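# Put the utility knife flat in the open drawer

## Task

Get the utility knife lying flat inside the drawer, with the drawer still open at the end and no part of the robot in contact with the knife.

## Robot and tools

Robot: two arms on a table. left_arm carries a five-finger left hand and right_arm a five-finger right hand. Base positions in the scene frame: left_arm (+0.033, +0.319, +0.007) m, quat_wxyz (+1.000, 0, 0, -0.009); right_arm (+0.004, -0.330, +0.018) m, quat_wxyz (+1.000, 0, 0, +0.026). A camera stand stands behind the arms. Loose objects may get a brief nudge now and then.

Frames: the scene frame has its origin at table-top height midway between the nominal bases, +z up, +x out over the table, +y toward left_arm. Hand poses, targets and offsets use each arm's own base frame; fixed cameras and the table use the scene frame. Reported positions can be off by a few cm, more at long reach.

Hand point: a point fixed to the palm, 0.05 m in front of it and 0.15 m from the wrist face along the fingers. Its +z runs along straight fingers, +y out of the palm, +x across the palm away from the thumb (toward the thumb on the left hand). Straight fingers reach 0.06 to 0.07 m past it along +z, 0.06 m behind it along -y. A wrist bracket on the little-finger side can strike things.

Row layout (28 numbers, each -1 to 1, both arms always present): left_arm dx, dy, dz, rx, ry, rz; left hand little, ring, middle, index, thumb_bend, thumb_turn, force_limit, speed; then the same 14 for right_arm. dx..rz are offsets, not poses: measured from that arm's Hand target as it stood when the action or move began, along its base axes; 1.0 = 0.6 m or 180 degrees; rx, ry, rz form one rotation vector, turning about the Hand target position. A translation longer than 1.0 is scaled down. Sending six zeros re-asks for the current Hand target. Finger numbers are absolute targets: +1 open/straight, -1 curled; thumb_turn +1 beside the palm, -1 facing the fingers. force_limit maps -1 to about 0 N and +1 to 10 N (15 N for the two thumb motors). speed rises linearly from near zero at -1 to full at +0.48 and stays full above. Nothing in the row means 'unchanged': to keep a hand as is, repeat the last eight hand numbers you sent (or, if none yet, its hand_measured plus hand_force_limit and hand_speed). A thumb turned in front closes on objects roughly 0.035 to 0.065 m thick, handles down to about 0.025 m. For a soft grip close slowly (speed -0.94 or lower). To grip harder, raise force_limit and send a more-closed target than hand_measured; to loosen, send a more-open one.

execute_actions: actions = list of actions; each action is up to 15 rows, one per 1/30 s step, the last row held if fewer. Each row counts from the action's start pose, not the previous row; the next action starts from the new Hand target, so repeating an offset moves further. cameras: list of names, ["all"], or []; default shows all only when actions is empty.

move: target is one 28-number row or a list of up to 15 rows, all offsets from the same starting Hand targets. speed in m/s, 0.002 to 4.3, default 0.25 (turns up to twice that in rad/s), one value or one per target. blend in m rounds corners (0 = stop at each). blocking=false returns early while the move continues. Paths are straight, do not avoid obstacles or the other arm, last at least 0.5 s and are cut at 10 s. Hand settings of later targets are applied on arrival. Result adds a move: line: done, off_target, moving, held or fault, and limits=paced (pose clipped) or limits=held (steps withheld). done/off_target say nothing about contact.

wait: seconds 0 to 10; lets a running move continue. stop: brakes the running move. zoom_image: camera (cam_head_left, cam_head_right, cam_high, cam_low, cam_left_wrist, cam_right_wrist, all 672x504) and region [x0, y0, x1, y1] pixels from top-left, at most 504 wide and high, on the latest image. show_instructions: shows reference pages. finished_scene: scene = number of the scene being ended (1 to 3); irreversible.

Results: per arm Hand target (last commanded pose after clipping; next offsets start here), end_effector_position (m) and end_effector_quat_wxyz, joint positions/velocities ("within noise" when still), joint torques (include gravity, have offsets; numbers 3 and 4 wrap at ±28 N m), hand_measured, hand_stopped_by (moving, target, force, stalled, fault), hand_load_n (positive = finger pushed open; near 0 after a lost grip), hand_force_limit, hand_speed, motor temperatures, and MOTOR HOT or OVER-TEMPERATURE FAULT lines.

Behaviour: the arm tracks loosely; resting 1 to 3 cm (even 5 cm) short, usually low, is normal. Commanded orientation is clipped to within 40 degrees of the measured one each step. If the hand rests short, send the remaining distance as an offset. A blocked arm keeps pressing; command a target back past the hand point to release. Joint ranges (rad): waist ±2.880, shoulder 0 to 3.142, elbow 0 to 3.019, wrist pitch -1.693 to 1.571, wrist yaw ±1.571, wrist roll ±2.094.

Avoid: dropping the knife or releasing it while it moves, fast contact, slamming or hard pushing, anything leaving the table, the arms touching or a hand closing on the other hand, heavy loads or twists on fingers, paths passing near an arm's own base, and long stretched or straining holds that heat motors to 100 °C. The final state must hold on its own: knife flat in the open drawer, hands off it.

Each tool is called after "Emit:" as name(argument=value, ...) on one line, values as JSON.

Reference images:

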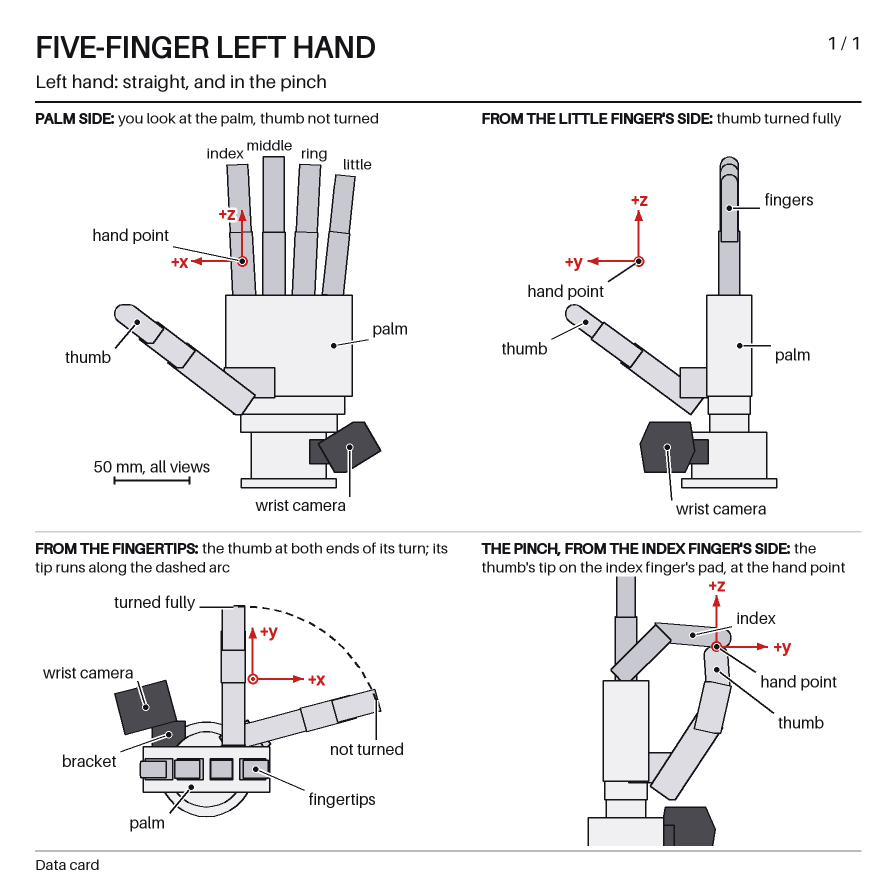

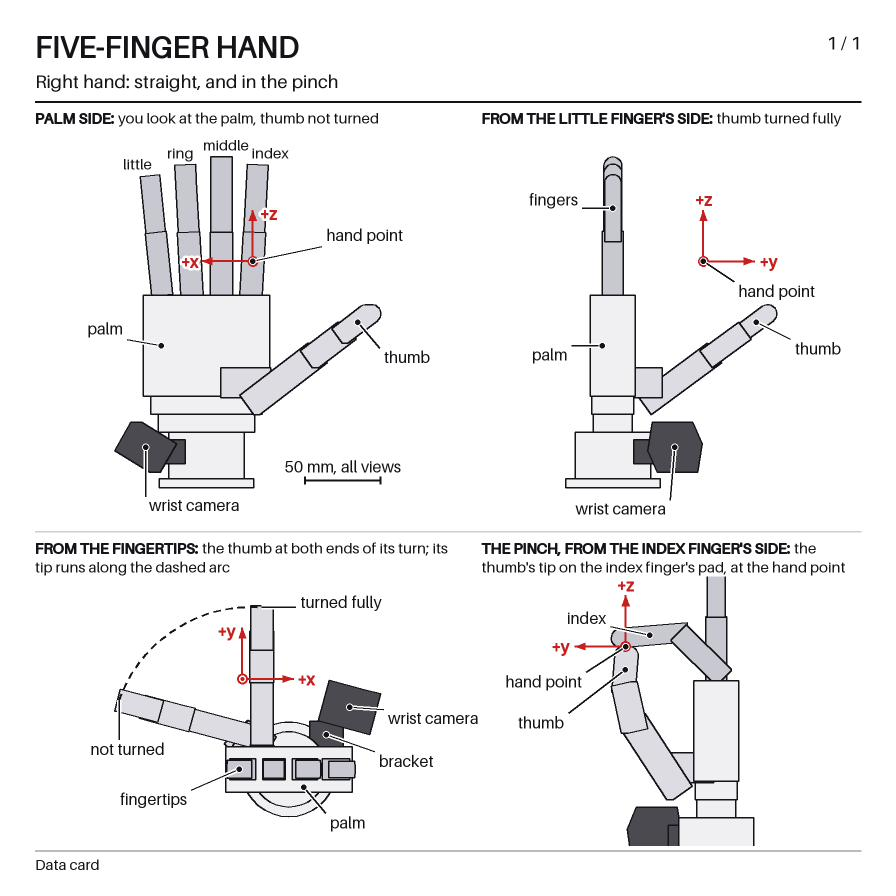

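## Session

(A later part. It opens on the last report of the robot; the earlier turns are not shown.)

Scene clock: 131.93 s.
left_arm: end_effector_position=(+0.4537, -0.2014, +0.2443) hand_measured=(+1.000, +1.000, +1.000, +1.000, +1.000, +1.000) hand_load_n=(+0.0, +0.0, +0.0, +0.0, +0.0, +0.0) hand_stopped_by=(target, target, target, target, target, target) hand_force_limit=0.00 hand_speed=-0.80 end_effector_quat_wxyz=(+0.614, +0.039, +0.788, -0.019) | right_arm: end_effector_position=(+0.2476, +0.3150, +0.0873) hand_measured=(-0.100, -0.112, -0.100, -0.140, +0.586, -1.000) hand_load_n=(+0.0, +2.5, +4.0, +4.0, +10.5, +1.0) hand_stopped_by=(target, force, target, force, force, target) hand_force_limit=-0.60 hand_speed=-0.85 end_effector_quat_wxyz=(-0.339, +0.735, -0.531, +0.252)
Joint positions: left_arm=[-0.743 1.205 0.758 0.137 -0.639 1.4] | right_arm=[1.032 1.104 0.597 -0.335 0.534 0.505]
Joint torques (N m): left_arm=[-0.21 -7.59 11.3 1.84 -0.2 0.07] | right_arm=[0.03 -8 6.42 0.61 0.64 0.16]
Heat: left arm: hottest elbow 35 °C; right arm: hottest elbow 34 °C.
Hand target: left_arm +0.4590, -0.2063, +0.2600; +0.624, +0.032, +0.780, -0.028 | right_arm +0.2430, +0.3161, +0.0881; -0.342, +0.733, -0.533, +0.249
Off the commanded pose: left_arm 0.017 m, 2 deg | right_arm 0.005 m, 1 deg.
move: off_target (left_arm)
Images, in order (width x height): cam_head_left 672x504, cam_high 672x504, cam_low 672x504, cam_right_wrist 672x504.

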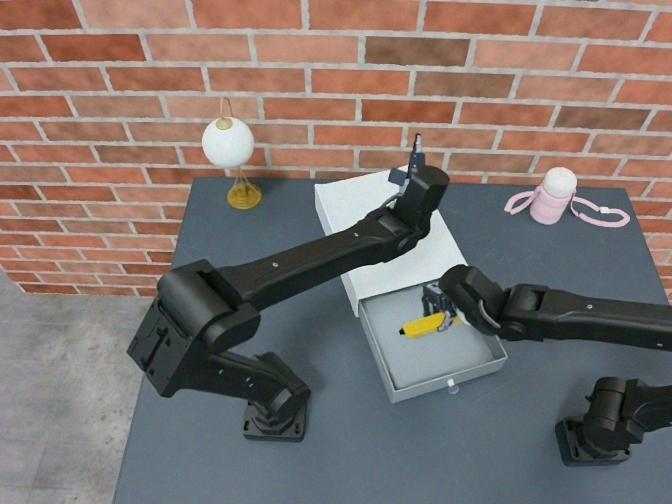

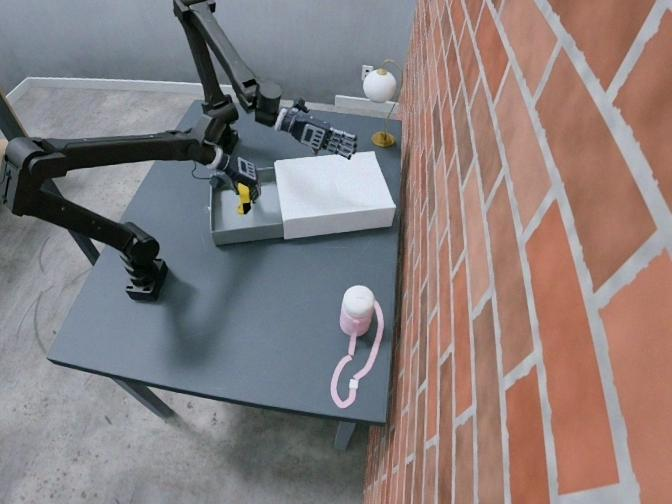

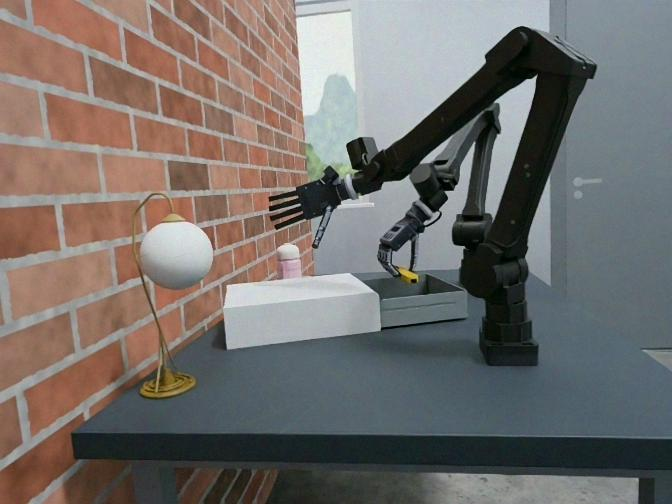

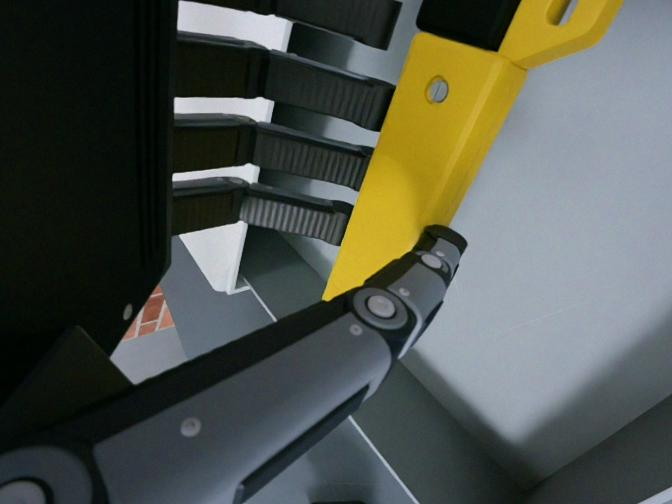

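Emit:
move(target=[0,0,0,0,0,0,1,1,1,1,1,1,0,-0.8,0,0,-0.1,0,0,0,-0.1,-0.25,-0.1,-0.25,0.0,-1,-0.6,-0.85], speed=0.12, cameras=["cam_head_left","cam_high","cam_right_wrist"])

Emit:
zoom_image(camera="cam_head_left", region=[340, 240, 520, 410])

Emit:
zoom_image(camera="cam_high", region=[190, 130, 310, 260])

Scene clock: 134.13 s.
left_arm: end_effector_position=(+0.4537, -0.2014, +0.2443) hand_measured=(+1.000, +1.000, +1.000, +1.000, +1.000, +1.000) hand_load_n=(+0.0, +0.0, +0.0, +0.0, +0.0, +0.0) hand_stopped_by=(target, target, target, target, target, target) hand_force_limit=0.00 hand_speed=-0.80 end_effector_quat_wxyz=(+0.614, +0.039, +0.788, -0.019) | right_arm: end_effector_position=(+0.2451, +0.3108, +0.0268) hand_measured=(-0.100, -0.112, -0.100, -0.140, +0.586, -1.000) hand_load_n=(+0.0, +2.5, +4.5, +3.5, +10.5, +1.5) hand_stopped_by=(target, force, target, force, force, target) hand_force_limit=-0.60 hand_speed=-0.85 end_effector_quat_wxyz=(-0.333, +0.737, -0.531, +0.253)
Joint positions: left_arm=[-0.743 1.205 0.758 0.137 -0.639 1.4] | right_arm=[1.032 1.231 0.5 -0.126 0.534 0.507]
Joint torques (N m): left_arm=[-0.32 -7.65 11.3 1.84 -0.2 0.07] | right_arm=[-0.26 -7.88 5.64 1.55 0.62 0.12]
Heat: left arm: hottest elbow 35 °C; right arm: hottest elbow 34 °C.
Hand target: left_arm +0.4590, -0.2063, +0.2600; +0.624, +0.032, +0.780, -0.028 | right_arm +0.2430, +0.3161, +0.0282; -0.342, +0.733, -0.533, +0.249
Off the commanded pose: left_arm 0.017 m, 2 deg | right_arm 0.006 m, 1 deg.
move: off_target (left_arm)
Images, in order (width x height): cam_head_left 672x504, cam_high 672x504, cam_right_wrist 672x504.

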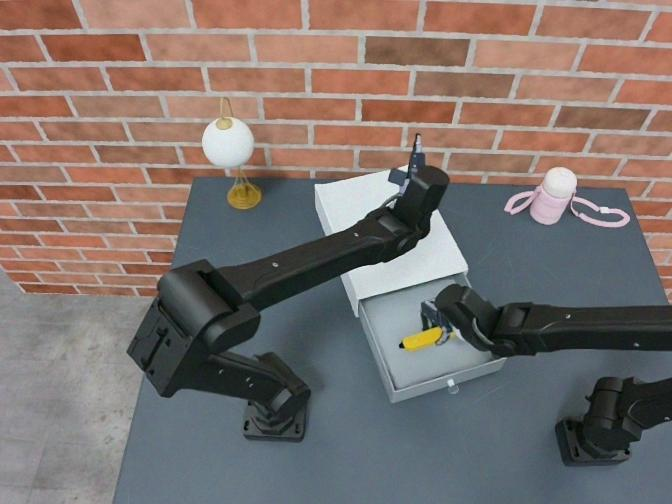

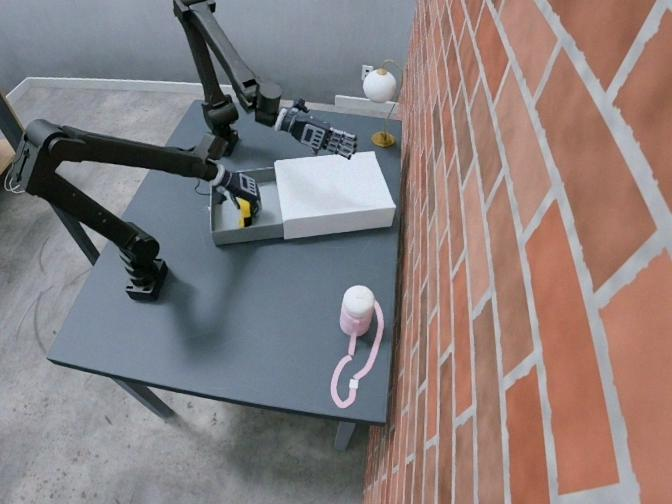

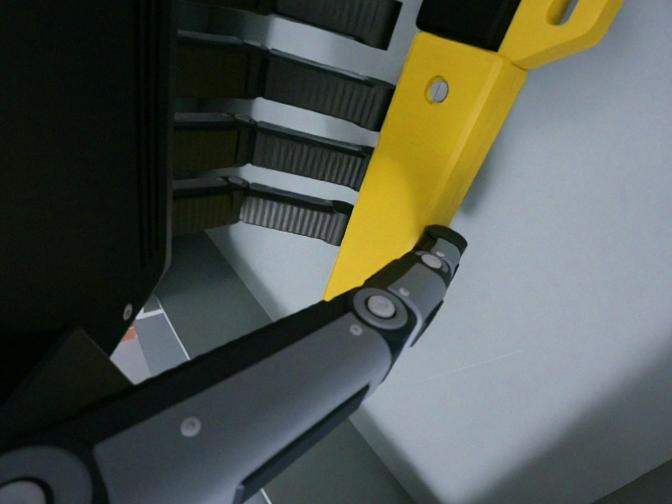

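Scaled by 2.800.

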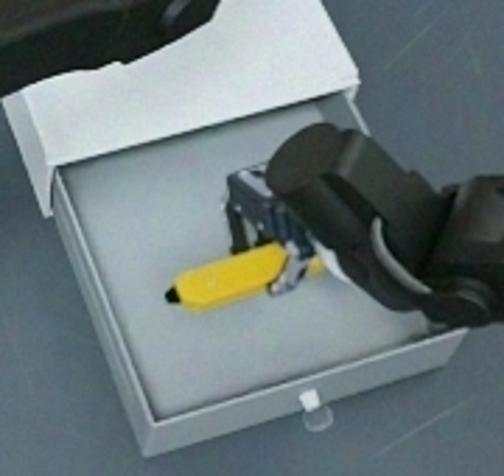

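Scaled by 3.877.

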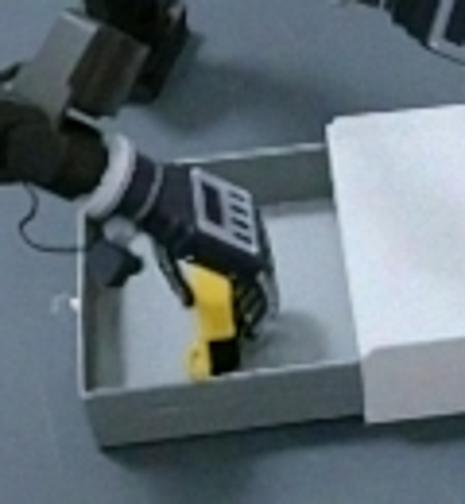

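Emit:
move(target=[0,0,0,0,0,0,1,1,1,1,1,1,0,-0.8,0,0,-0.034,0,0,0,-0.1,-0.25,-0.1,-0.25,0.0,-1,-0.6,-0.85], speed=0.05, cameras=["cam_head_left","cam_high","cam_right_wrist"])

Emit:
zoom_image(camera="cam_head_left", region=[380, 280, 500, 400])

Emit:
zoom_image(camera="cam_high", region=[200, 150, 300, 250])

Scene clock: 135.83 s.
left_arm: end_effector_position=(+0.4537, -0.2014, +0.2443) hand_measured=(+1.000, +1.000, +1.000, +1.000, +1.000, +1.000) hand_load_n=(+0.0, +0.0, +0.0, +0.0, +0.0, +0.0) hand_stopped_by=(target, target, target, target, target, target) hand_force_limit=0.00 hand_speed=-0.80 end_effector_quat_wxyz=(+0.614, +0.039, +0.788, -0.019) | right_arm: end_effector_position=(+0.2460, +0.3124, +0.0091) hand_measured=(-0.100, -0.112, -0.100, -0.140, +0.586, -1.000) hand_load_n=(+0.0, +2.5, +4.5, +3.5, +10.5, +1.5) hand_stopped_by=(target, force, target, force, force, target) hand_force_limit=-0.60 hand_speed=-0.85 end_effector_quat_wxyz=(-0.337, +0.735, -0.531, +0.252)
Joint positions: left_arm=[-0.743 1.205 0.758 0.137 -0.639 1.4] | right_arm=[1.032 1.287 0.477 -0.04 0.534 0.507]
Joint torques (N m): left_arm=[-0.26 -7.65 11.29 1.84 -0.2 0.07] | right_arm=[-0.09 -7.88 5.07 1.51 0.64 0.12]
Heat: left arm: hottest elbow 35 °C; right arm: hottest elbow 34 °C.
Hand target: left_arm +0.4590, -0.2063, +0.2600; +0.624, +0.032, +0.780, -0.028 | right_arm +0.2430, +0.3161, +0.0078; -0.342, +0.733, -0.533, +0.249
Off the commanded pose: left_arm 0.017 m, 2 deg | right_arm 0.005 m, 1 deg.
move: off_target (left_arm)
Images, in order (width x height): cam_head_left 672x504, cam_high 672x504, cam_right_wrist 672x504.

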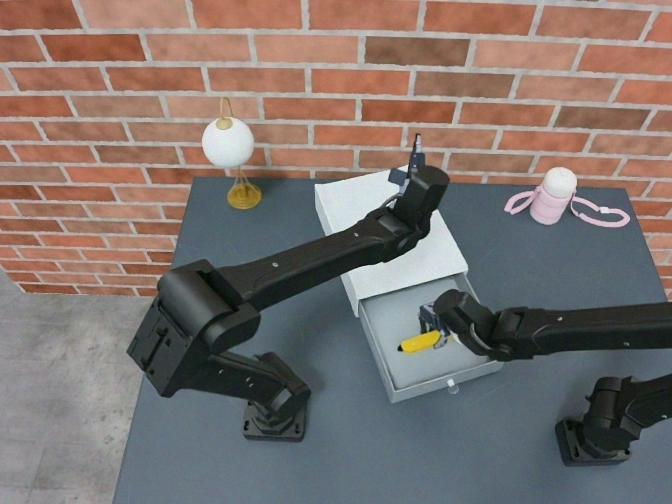

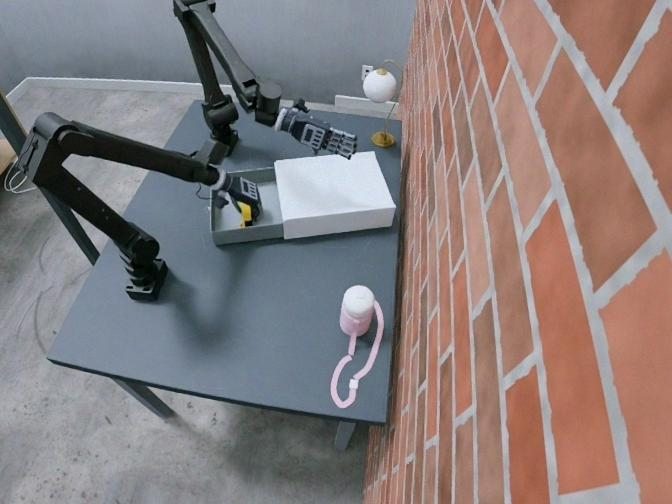

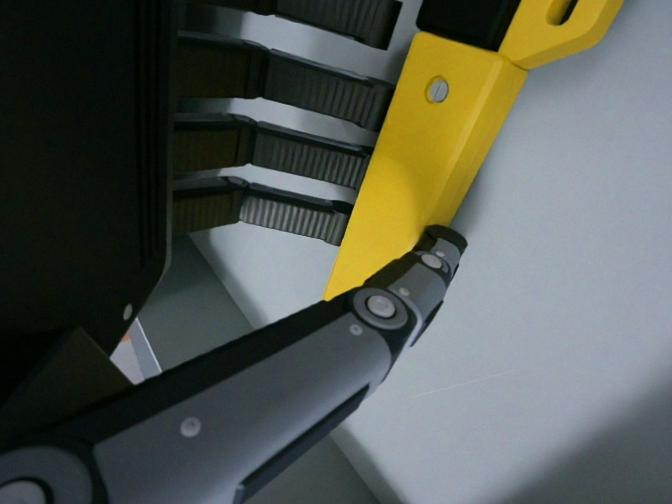

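Scaled by 4.200.

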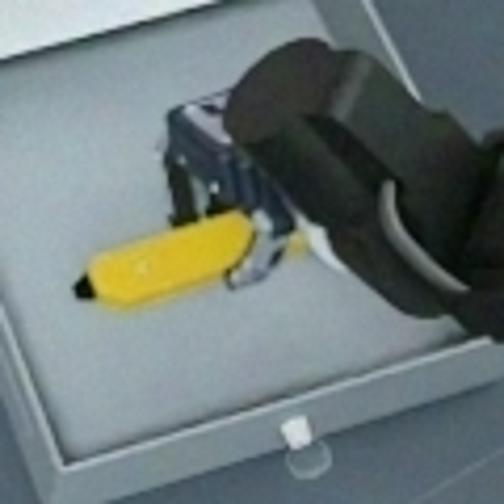

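Scaled by 5.040.

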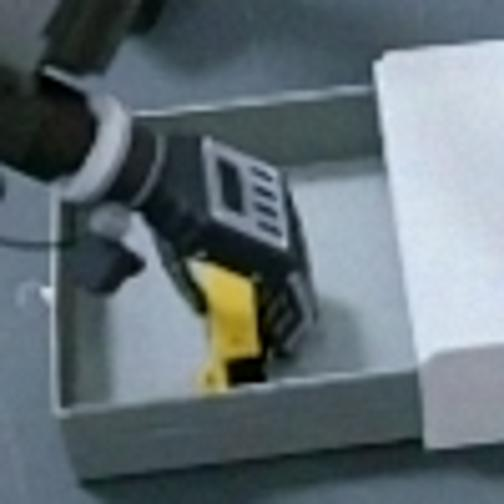

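Emit:
move(target=[0,0,0,0,0,0,1,1,1,1,1,1,0,-0.8,0,0,-0.01,0,0,0,-0.1,-0.25,-0.1,-0.25,0.0,-1,-0.6,-0.85], speed=0.04, cameras=["cam_head_left"])

Emit:
zoom_image(camera="cam_head_left", region=[380, 280, 500, 400])

Scene clock: 137.00 s.
left_arm: end_effector_position=(+0.4537, -0.2014, +0.2443) hand_measured=(+1.000, +1.000, +1.000, +1.000, +1.000, +1.000) hand_load_n=(+0.0, +0.0, +0.0, +0.0, +0.0, +0.0) hand_stopped_by=(target, target, target, target, target, target) hand_force_limit=0.00 hand_speed=-0.80 end_effector_quat_wxyz=(+0.614, +0.039, +0.788, -0.019) | right_arm: end_effector_position=(+0.2473, +0.3146, +0.0068) hand_measured=(-0.100, -0.112, -0.100, -0.140, +0.586, -1.000) hand_load_n=(+0.0, +2.0, +5.0, +3.0, +10.5, +0.0) hand_stopped_by=(target, force, target, force, force, target) hand_force_limit=-0.60 hand_speed=-0.85 end_effector_quat_wxyz=(-0.341, +0.733, -0.532, +0.252)
Joint positions: left_arm=[-0.743 1.205 0.758 0.137 -0.639 1.4] | right_arm=[1.032 1.299 0.473 -0.013 0.535 0.509]
Joint torques (N m): left_arm=[-0.26 -7.65 11.3 1.85 -0.2 0.07] | right_arm=[-0.09 -7.3 4.75 1.5 0.61 0.12]
Heat: left arm: hottest elbow 35 °C; right arm: hottest elbow 34 °C.
Hand target: left_arm +0.4590, -0.2063, +0.2600; +0.624, +0.032, +0.780, -0.028 | right_arm +0.2429, +0.3162, +0.0018; -0.342, +0.733, -0.533, +0.249
Off the commanded pose: left_arm 0.017 m, 2 deg | right_arm 0.007 m, 0 deg.
move: off_target (left_arm)
Images, in order (width x height): cam_head_left 672x504.

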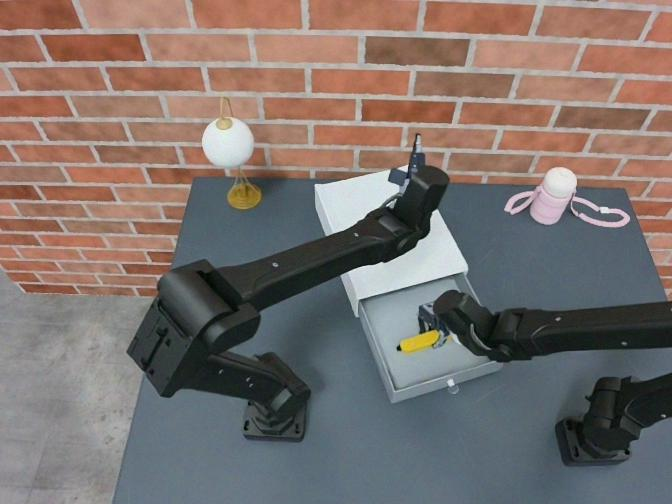

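Scaled by 4.200.

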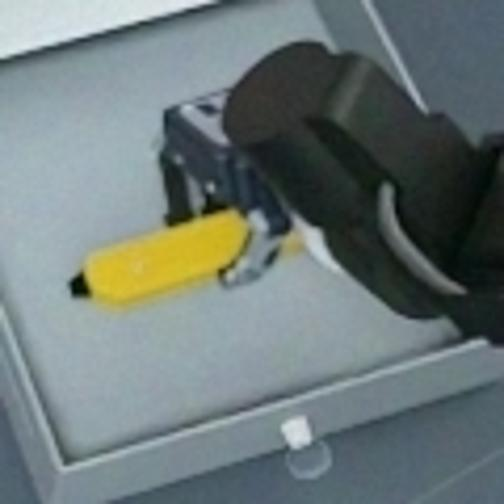

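Emit:
move(target=[[0,0,0,0,0,0,1,1,1,1,1,1,0,-0.8,0,0,0,0,0,0,-0.1,-0.112,-0.1,-0.14,1.0,-1,-0.6,-0.6],[0,0,0,0,0,0,1,1,1,1,1,1,0,-0.8,0.015,0.006,0.01,0,0,0,-0.1,-0.112,-0.1,-0.14,1.0,-1,-0.6,-0.6]], speed=0.06, cameras=["cam_head_left","cam_right_wrist"])

Emit:
zoom_image(camera="cam_head_left", region=[380, 280, 500, 400])

Scene clock: 139.40 s.
left_arm: end_effector_position=(+0.4537, -0.2014, +0.2443) hand_measured=(+1.000, +1.000, +1.000, +1.000, +1.000, +1.000) hand_load_n=(+0.0, +0.0, +0.0, +0.0, +0.0, +0.0) hand_stopped_by=(target, target, target, target, target, target) hand_force_limit=0.00 hand_speed=-0.80 end_effector_quat_wxyz=(+0.614, +0.039, +0.788, -0.019) | right_arm: end_effector_position=(+0.2469, +0.3153, +0.0065) hand_measured=(-0.100, -0.112, -0.100, -0.140, +1.000, -1.000) hand_load_n=(+0.0, +0.0, +0.5, +0.0, +0.0, +0.0) hand_stopped_by=(target, target, target, force, target, target) hand_force_limit=-0.60 hand_speed=-0.60 end_effector_quat_wxyz=(-0.342, +0.733, -0.532, +0.250)
Joint positions: left_arm=[-0.743 1.205 0.758 0.137 -0.639 1.4] | right_arm=[1.032 1.3 0.473 -0.011 0.531 0.509]
Joint torques (N m): left_arm=[-0.26 -7.65 11.29 1.84 -0.19 0.07] | right_arm=[-1.55 -7.24 6.48 0.91 0.21 -0.02]
Heat: left arm: hottest elbow 36 °C; right arm: hottest elbow 34 °C.
Hand target: left_arm +0.4590, -0.2063, +0.2600; +0.624, +0.032, +0.780, -0.028 | right_arm +0.2520, +0.3198, +0.0079; -0.342, +0.733, -0.533, +0.249
Off the commanded pose: left_arm 0.017 m, 2 deg | right_arm 0.007 m, 0 deg.
move: off_target (left_arm)
Images, in order (width x height): cam_head_left 672x504, cam_right_wrist 672x504.

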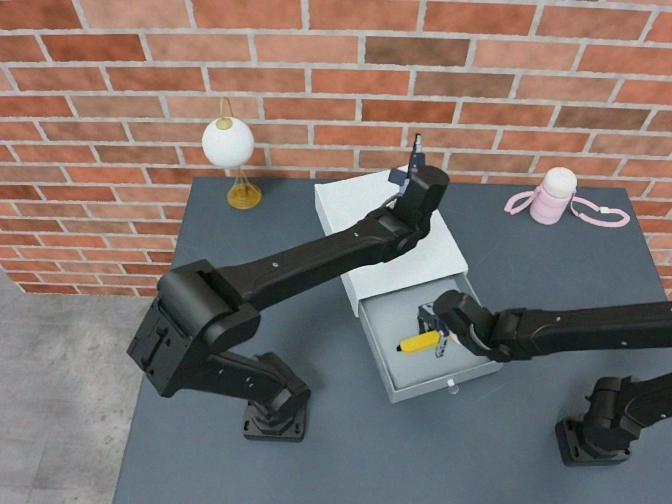

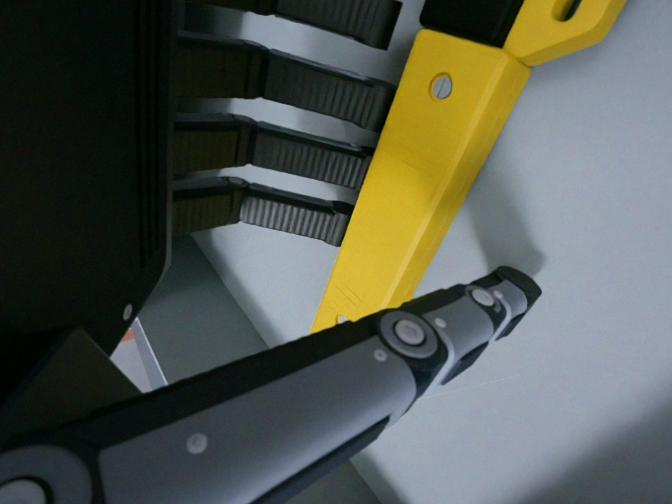

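Scaled by 4.200.

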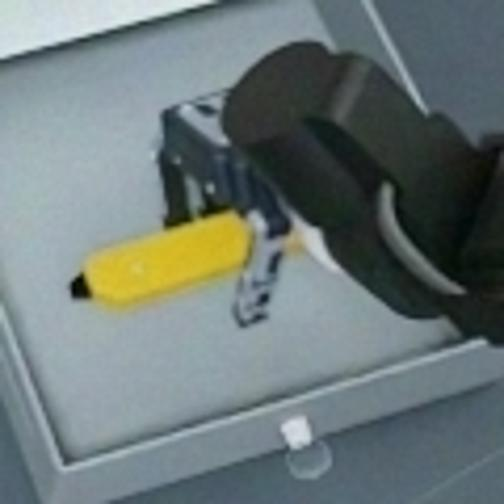

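Emit:
move(target=[[0,0,0,0,0,0,1,1,1,1,1,1,0,-0.8,0.015,0.005,0.01,0,0,0,-0.1,-0.112,-0.1,-0.14,1.0,-1,-0.6,-0.6],[0,0,0,0,0,0,1,1,1,1,1,1,0,-0.8,0.035,0.015,0.1,0,0,0,-0.1,-0.112,-0.1,-0.14,1.0,-1,-0.6,-0.6],[0,0,0,0,0,0,1,1,1,1,1,1,0,-0.8,0.0,0.0,0.25,0,0,0,-0.1,-0.112,-0.1,-0.14,1.0,-1,-0.6,-0.6]], speed=0.15, blend=[0.01,0.03,0], cameras=["cam_head_left","cam_right_wrist"])

Emit:
zoom_image(camera="cam_head_left", region=[380, 280, 500, 400])

Scene clock: 141.47 s.
left_arm: end_effector_position=(+0.4537, -0.2014, +0.2443) hand_measured=(+1.000, +1.000, +1.000, +1.000, +1.000, +1.000) hand_load_n=(+0.0, +0.0, +0.0, +0.0, +0.0, +0.0) hand_stopped_by=(target, target, target, target, target, target) hand_force_limit=0.00 hand_speed=-0.80 end_effector_quat_wxyz=(+0.614, +0.039, +0.788, -0.019) | right_arm: end_effector_position=(+0.2490, +0.3040, +0.1380) hand_measured=(-0.100, -0.112, -0.100, -0.140, +1.000, -1.000) hand_load_n=(+0.0, +0.0, +0.0, +0.0, +0.0, +0.0) hand_stopped_by=(target, target, target, force, target, target) hand_force_limit=-0.60 hand_speed=-0.60 end_effector_quat_wxyz=(-0.325, +0.739, -0.533, +0.253)
Joint positions: left_arm=[-0.743 1.205 0.758 0.137 -0.639 1.4] | right_arm=[1.01 1.02 0.701 -0.547 0.521 0.492]
Joint torques (N m): left_arm=[-0.26 -7.59 11.3 1.83 -0.19 0.07] | right_arm=[0.09 -6.48 10.39 0.5 0.58 0.12]
Heat: left arm: hottest elbow 36 °C; right arm: hottest elbow 34 °C.
Hand target: left_arm +0.4590, -0.2063, +0.2600; +0.624, +0.032, +0.780, -0.028 | right_arm +0.2519, +0.3198, +0.1579; -0.342, +0.733, -0.533, +0.249
Off the commanded pose: left_arm 0.017 m, 2 deg | right_arm 0.026 m, 2 deg.
move: off_target (left_arm, right_arm); blend cut to 0.0056 m at target 1, 0.0278 m at target 2
Images, in order (width x height): cam_head_left 672x504, cam_right_wrist 672x504.

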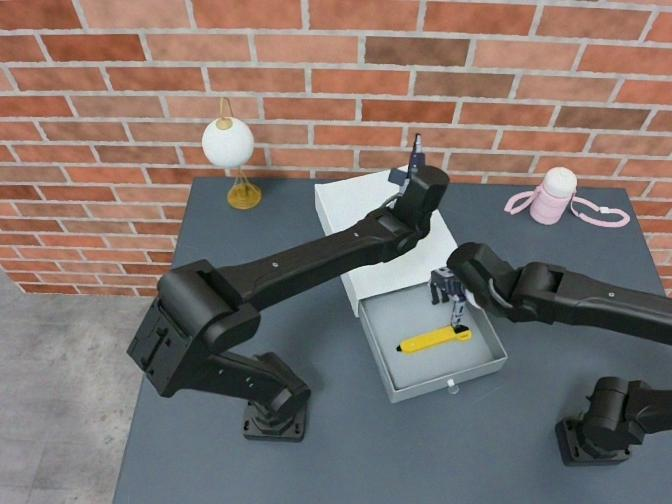

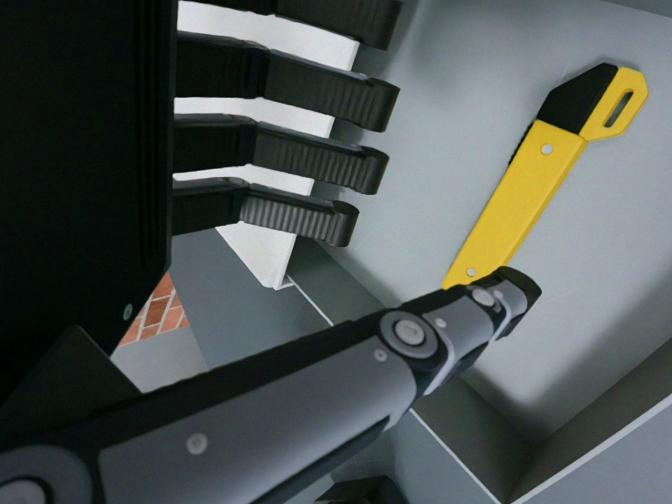

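Scaled by 4.200.

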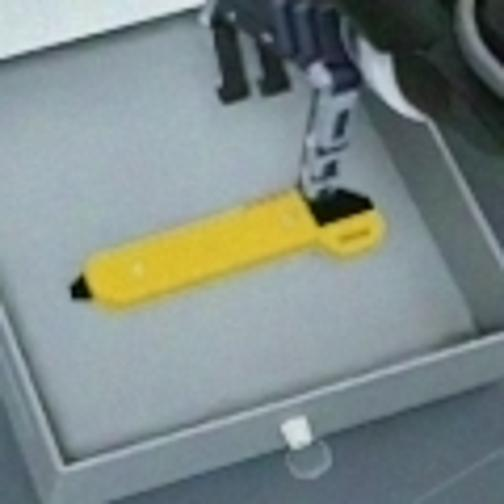

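Emit:
finished_scene(scene=1)

The scene is finished: the task was done.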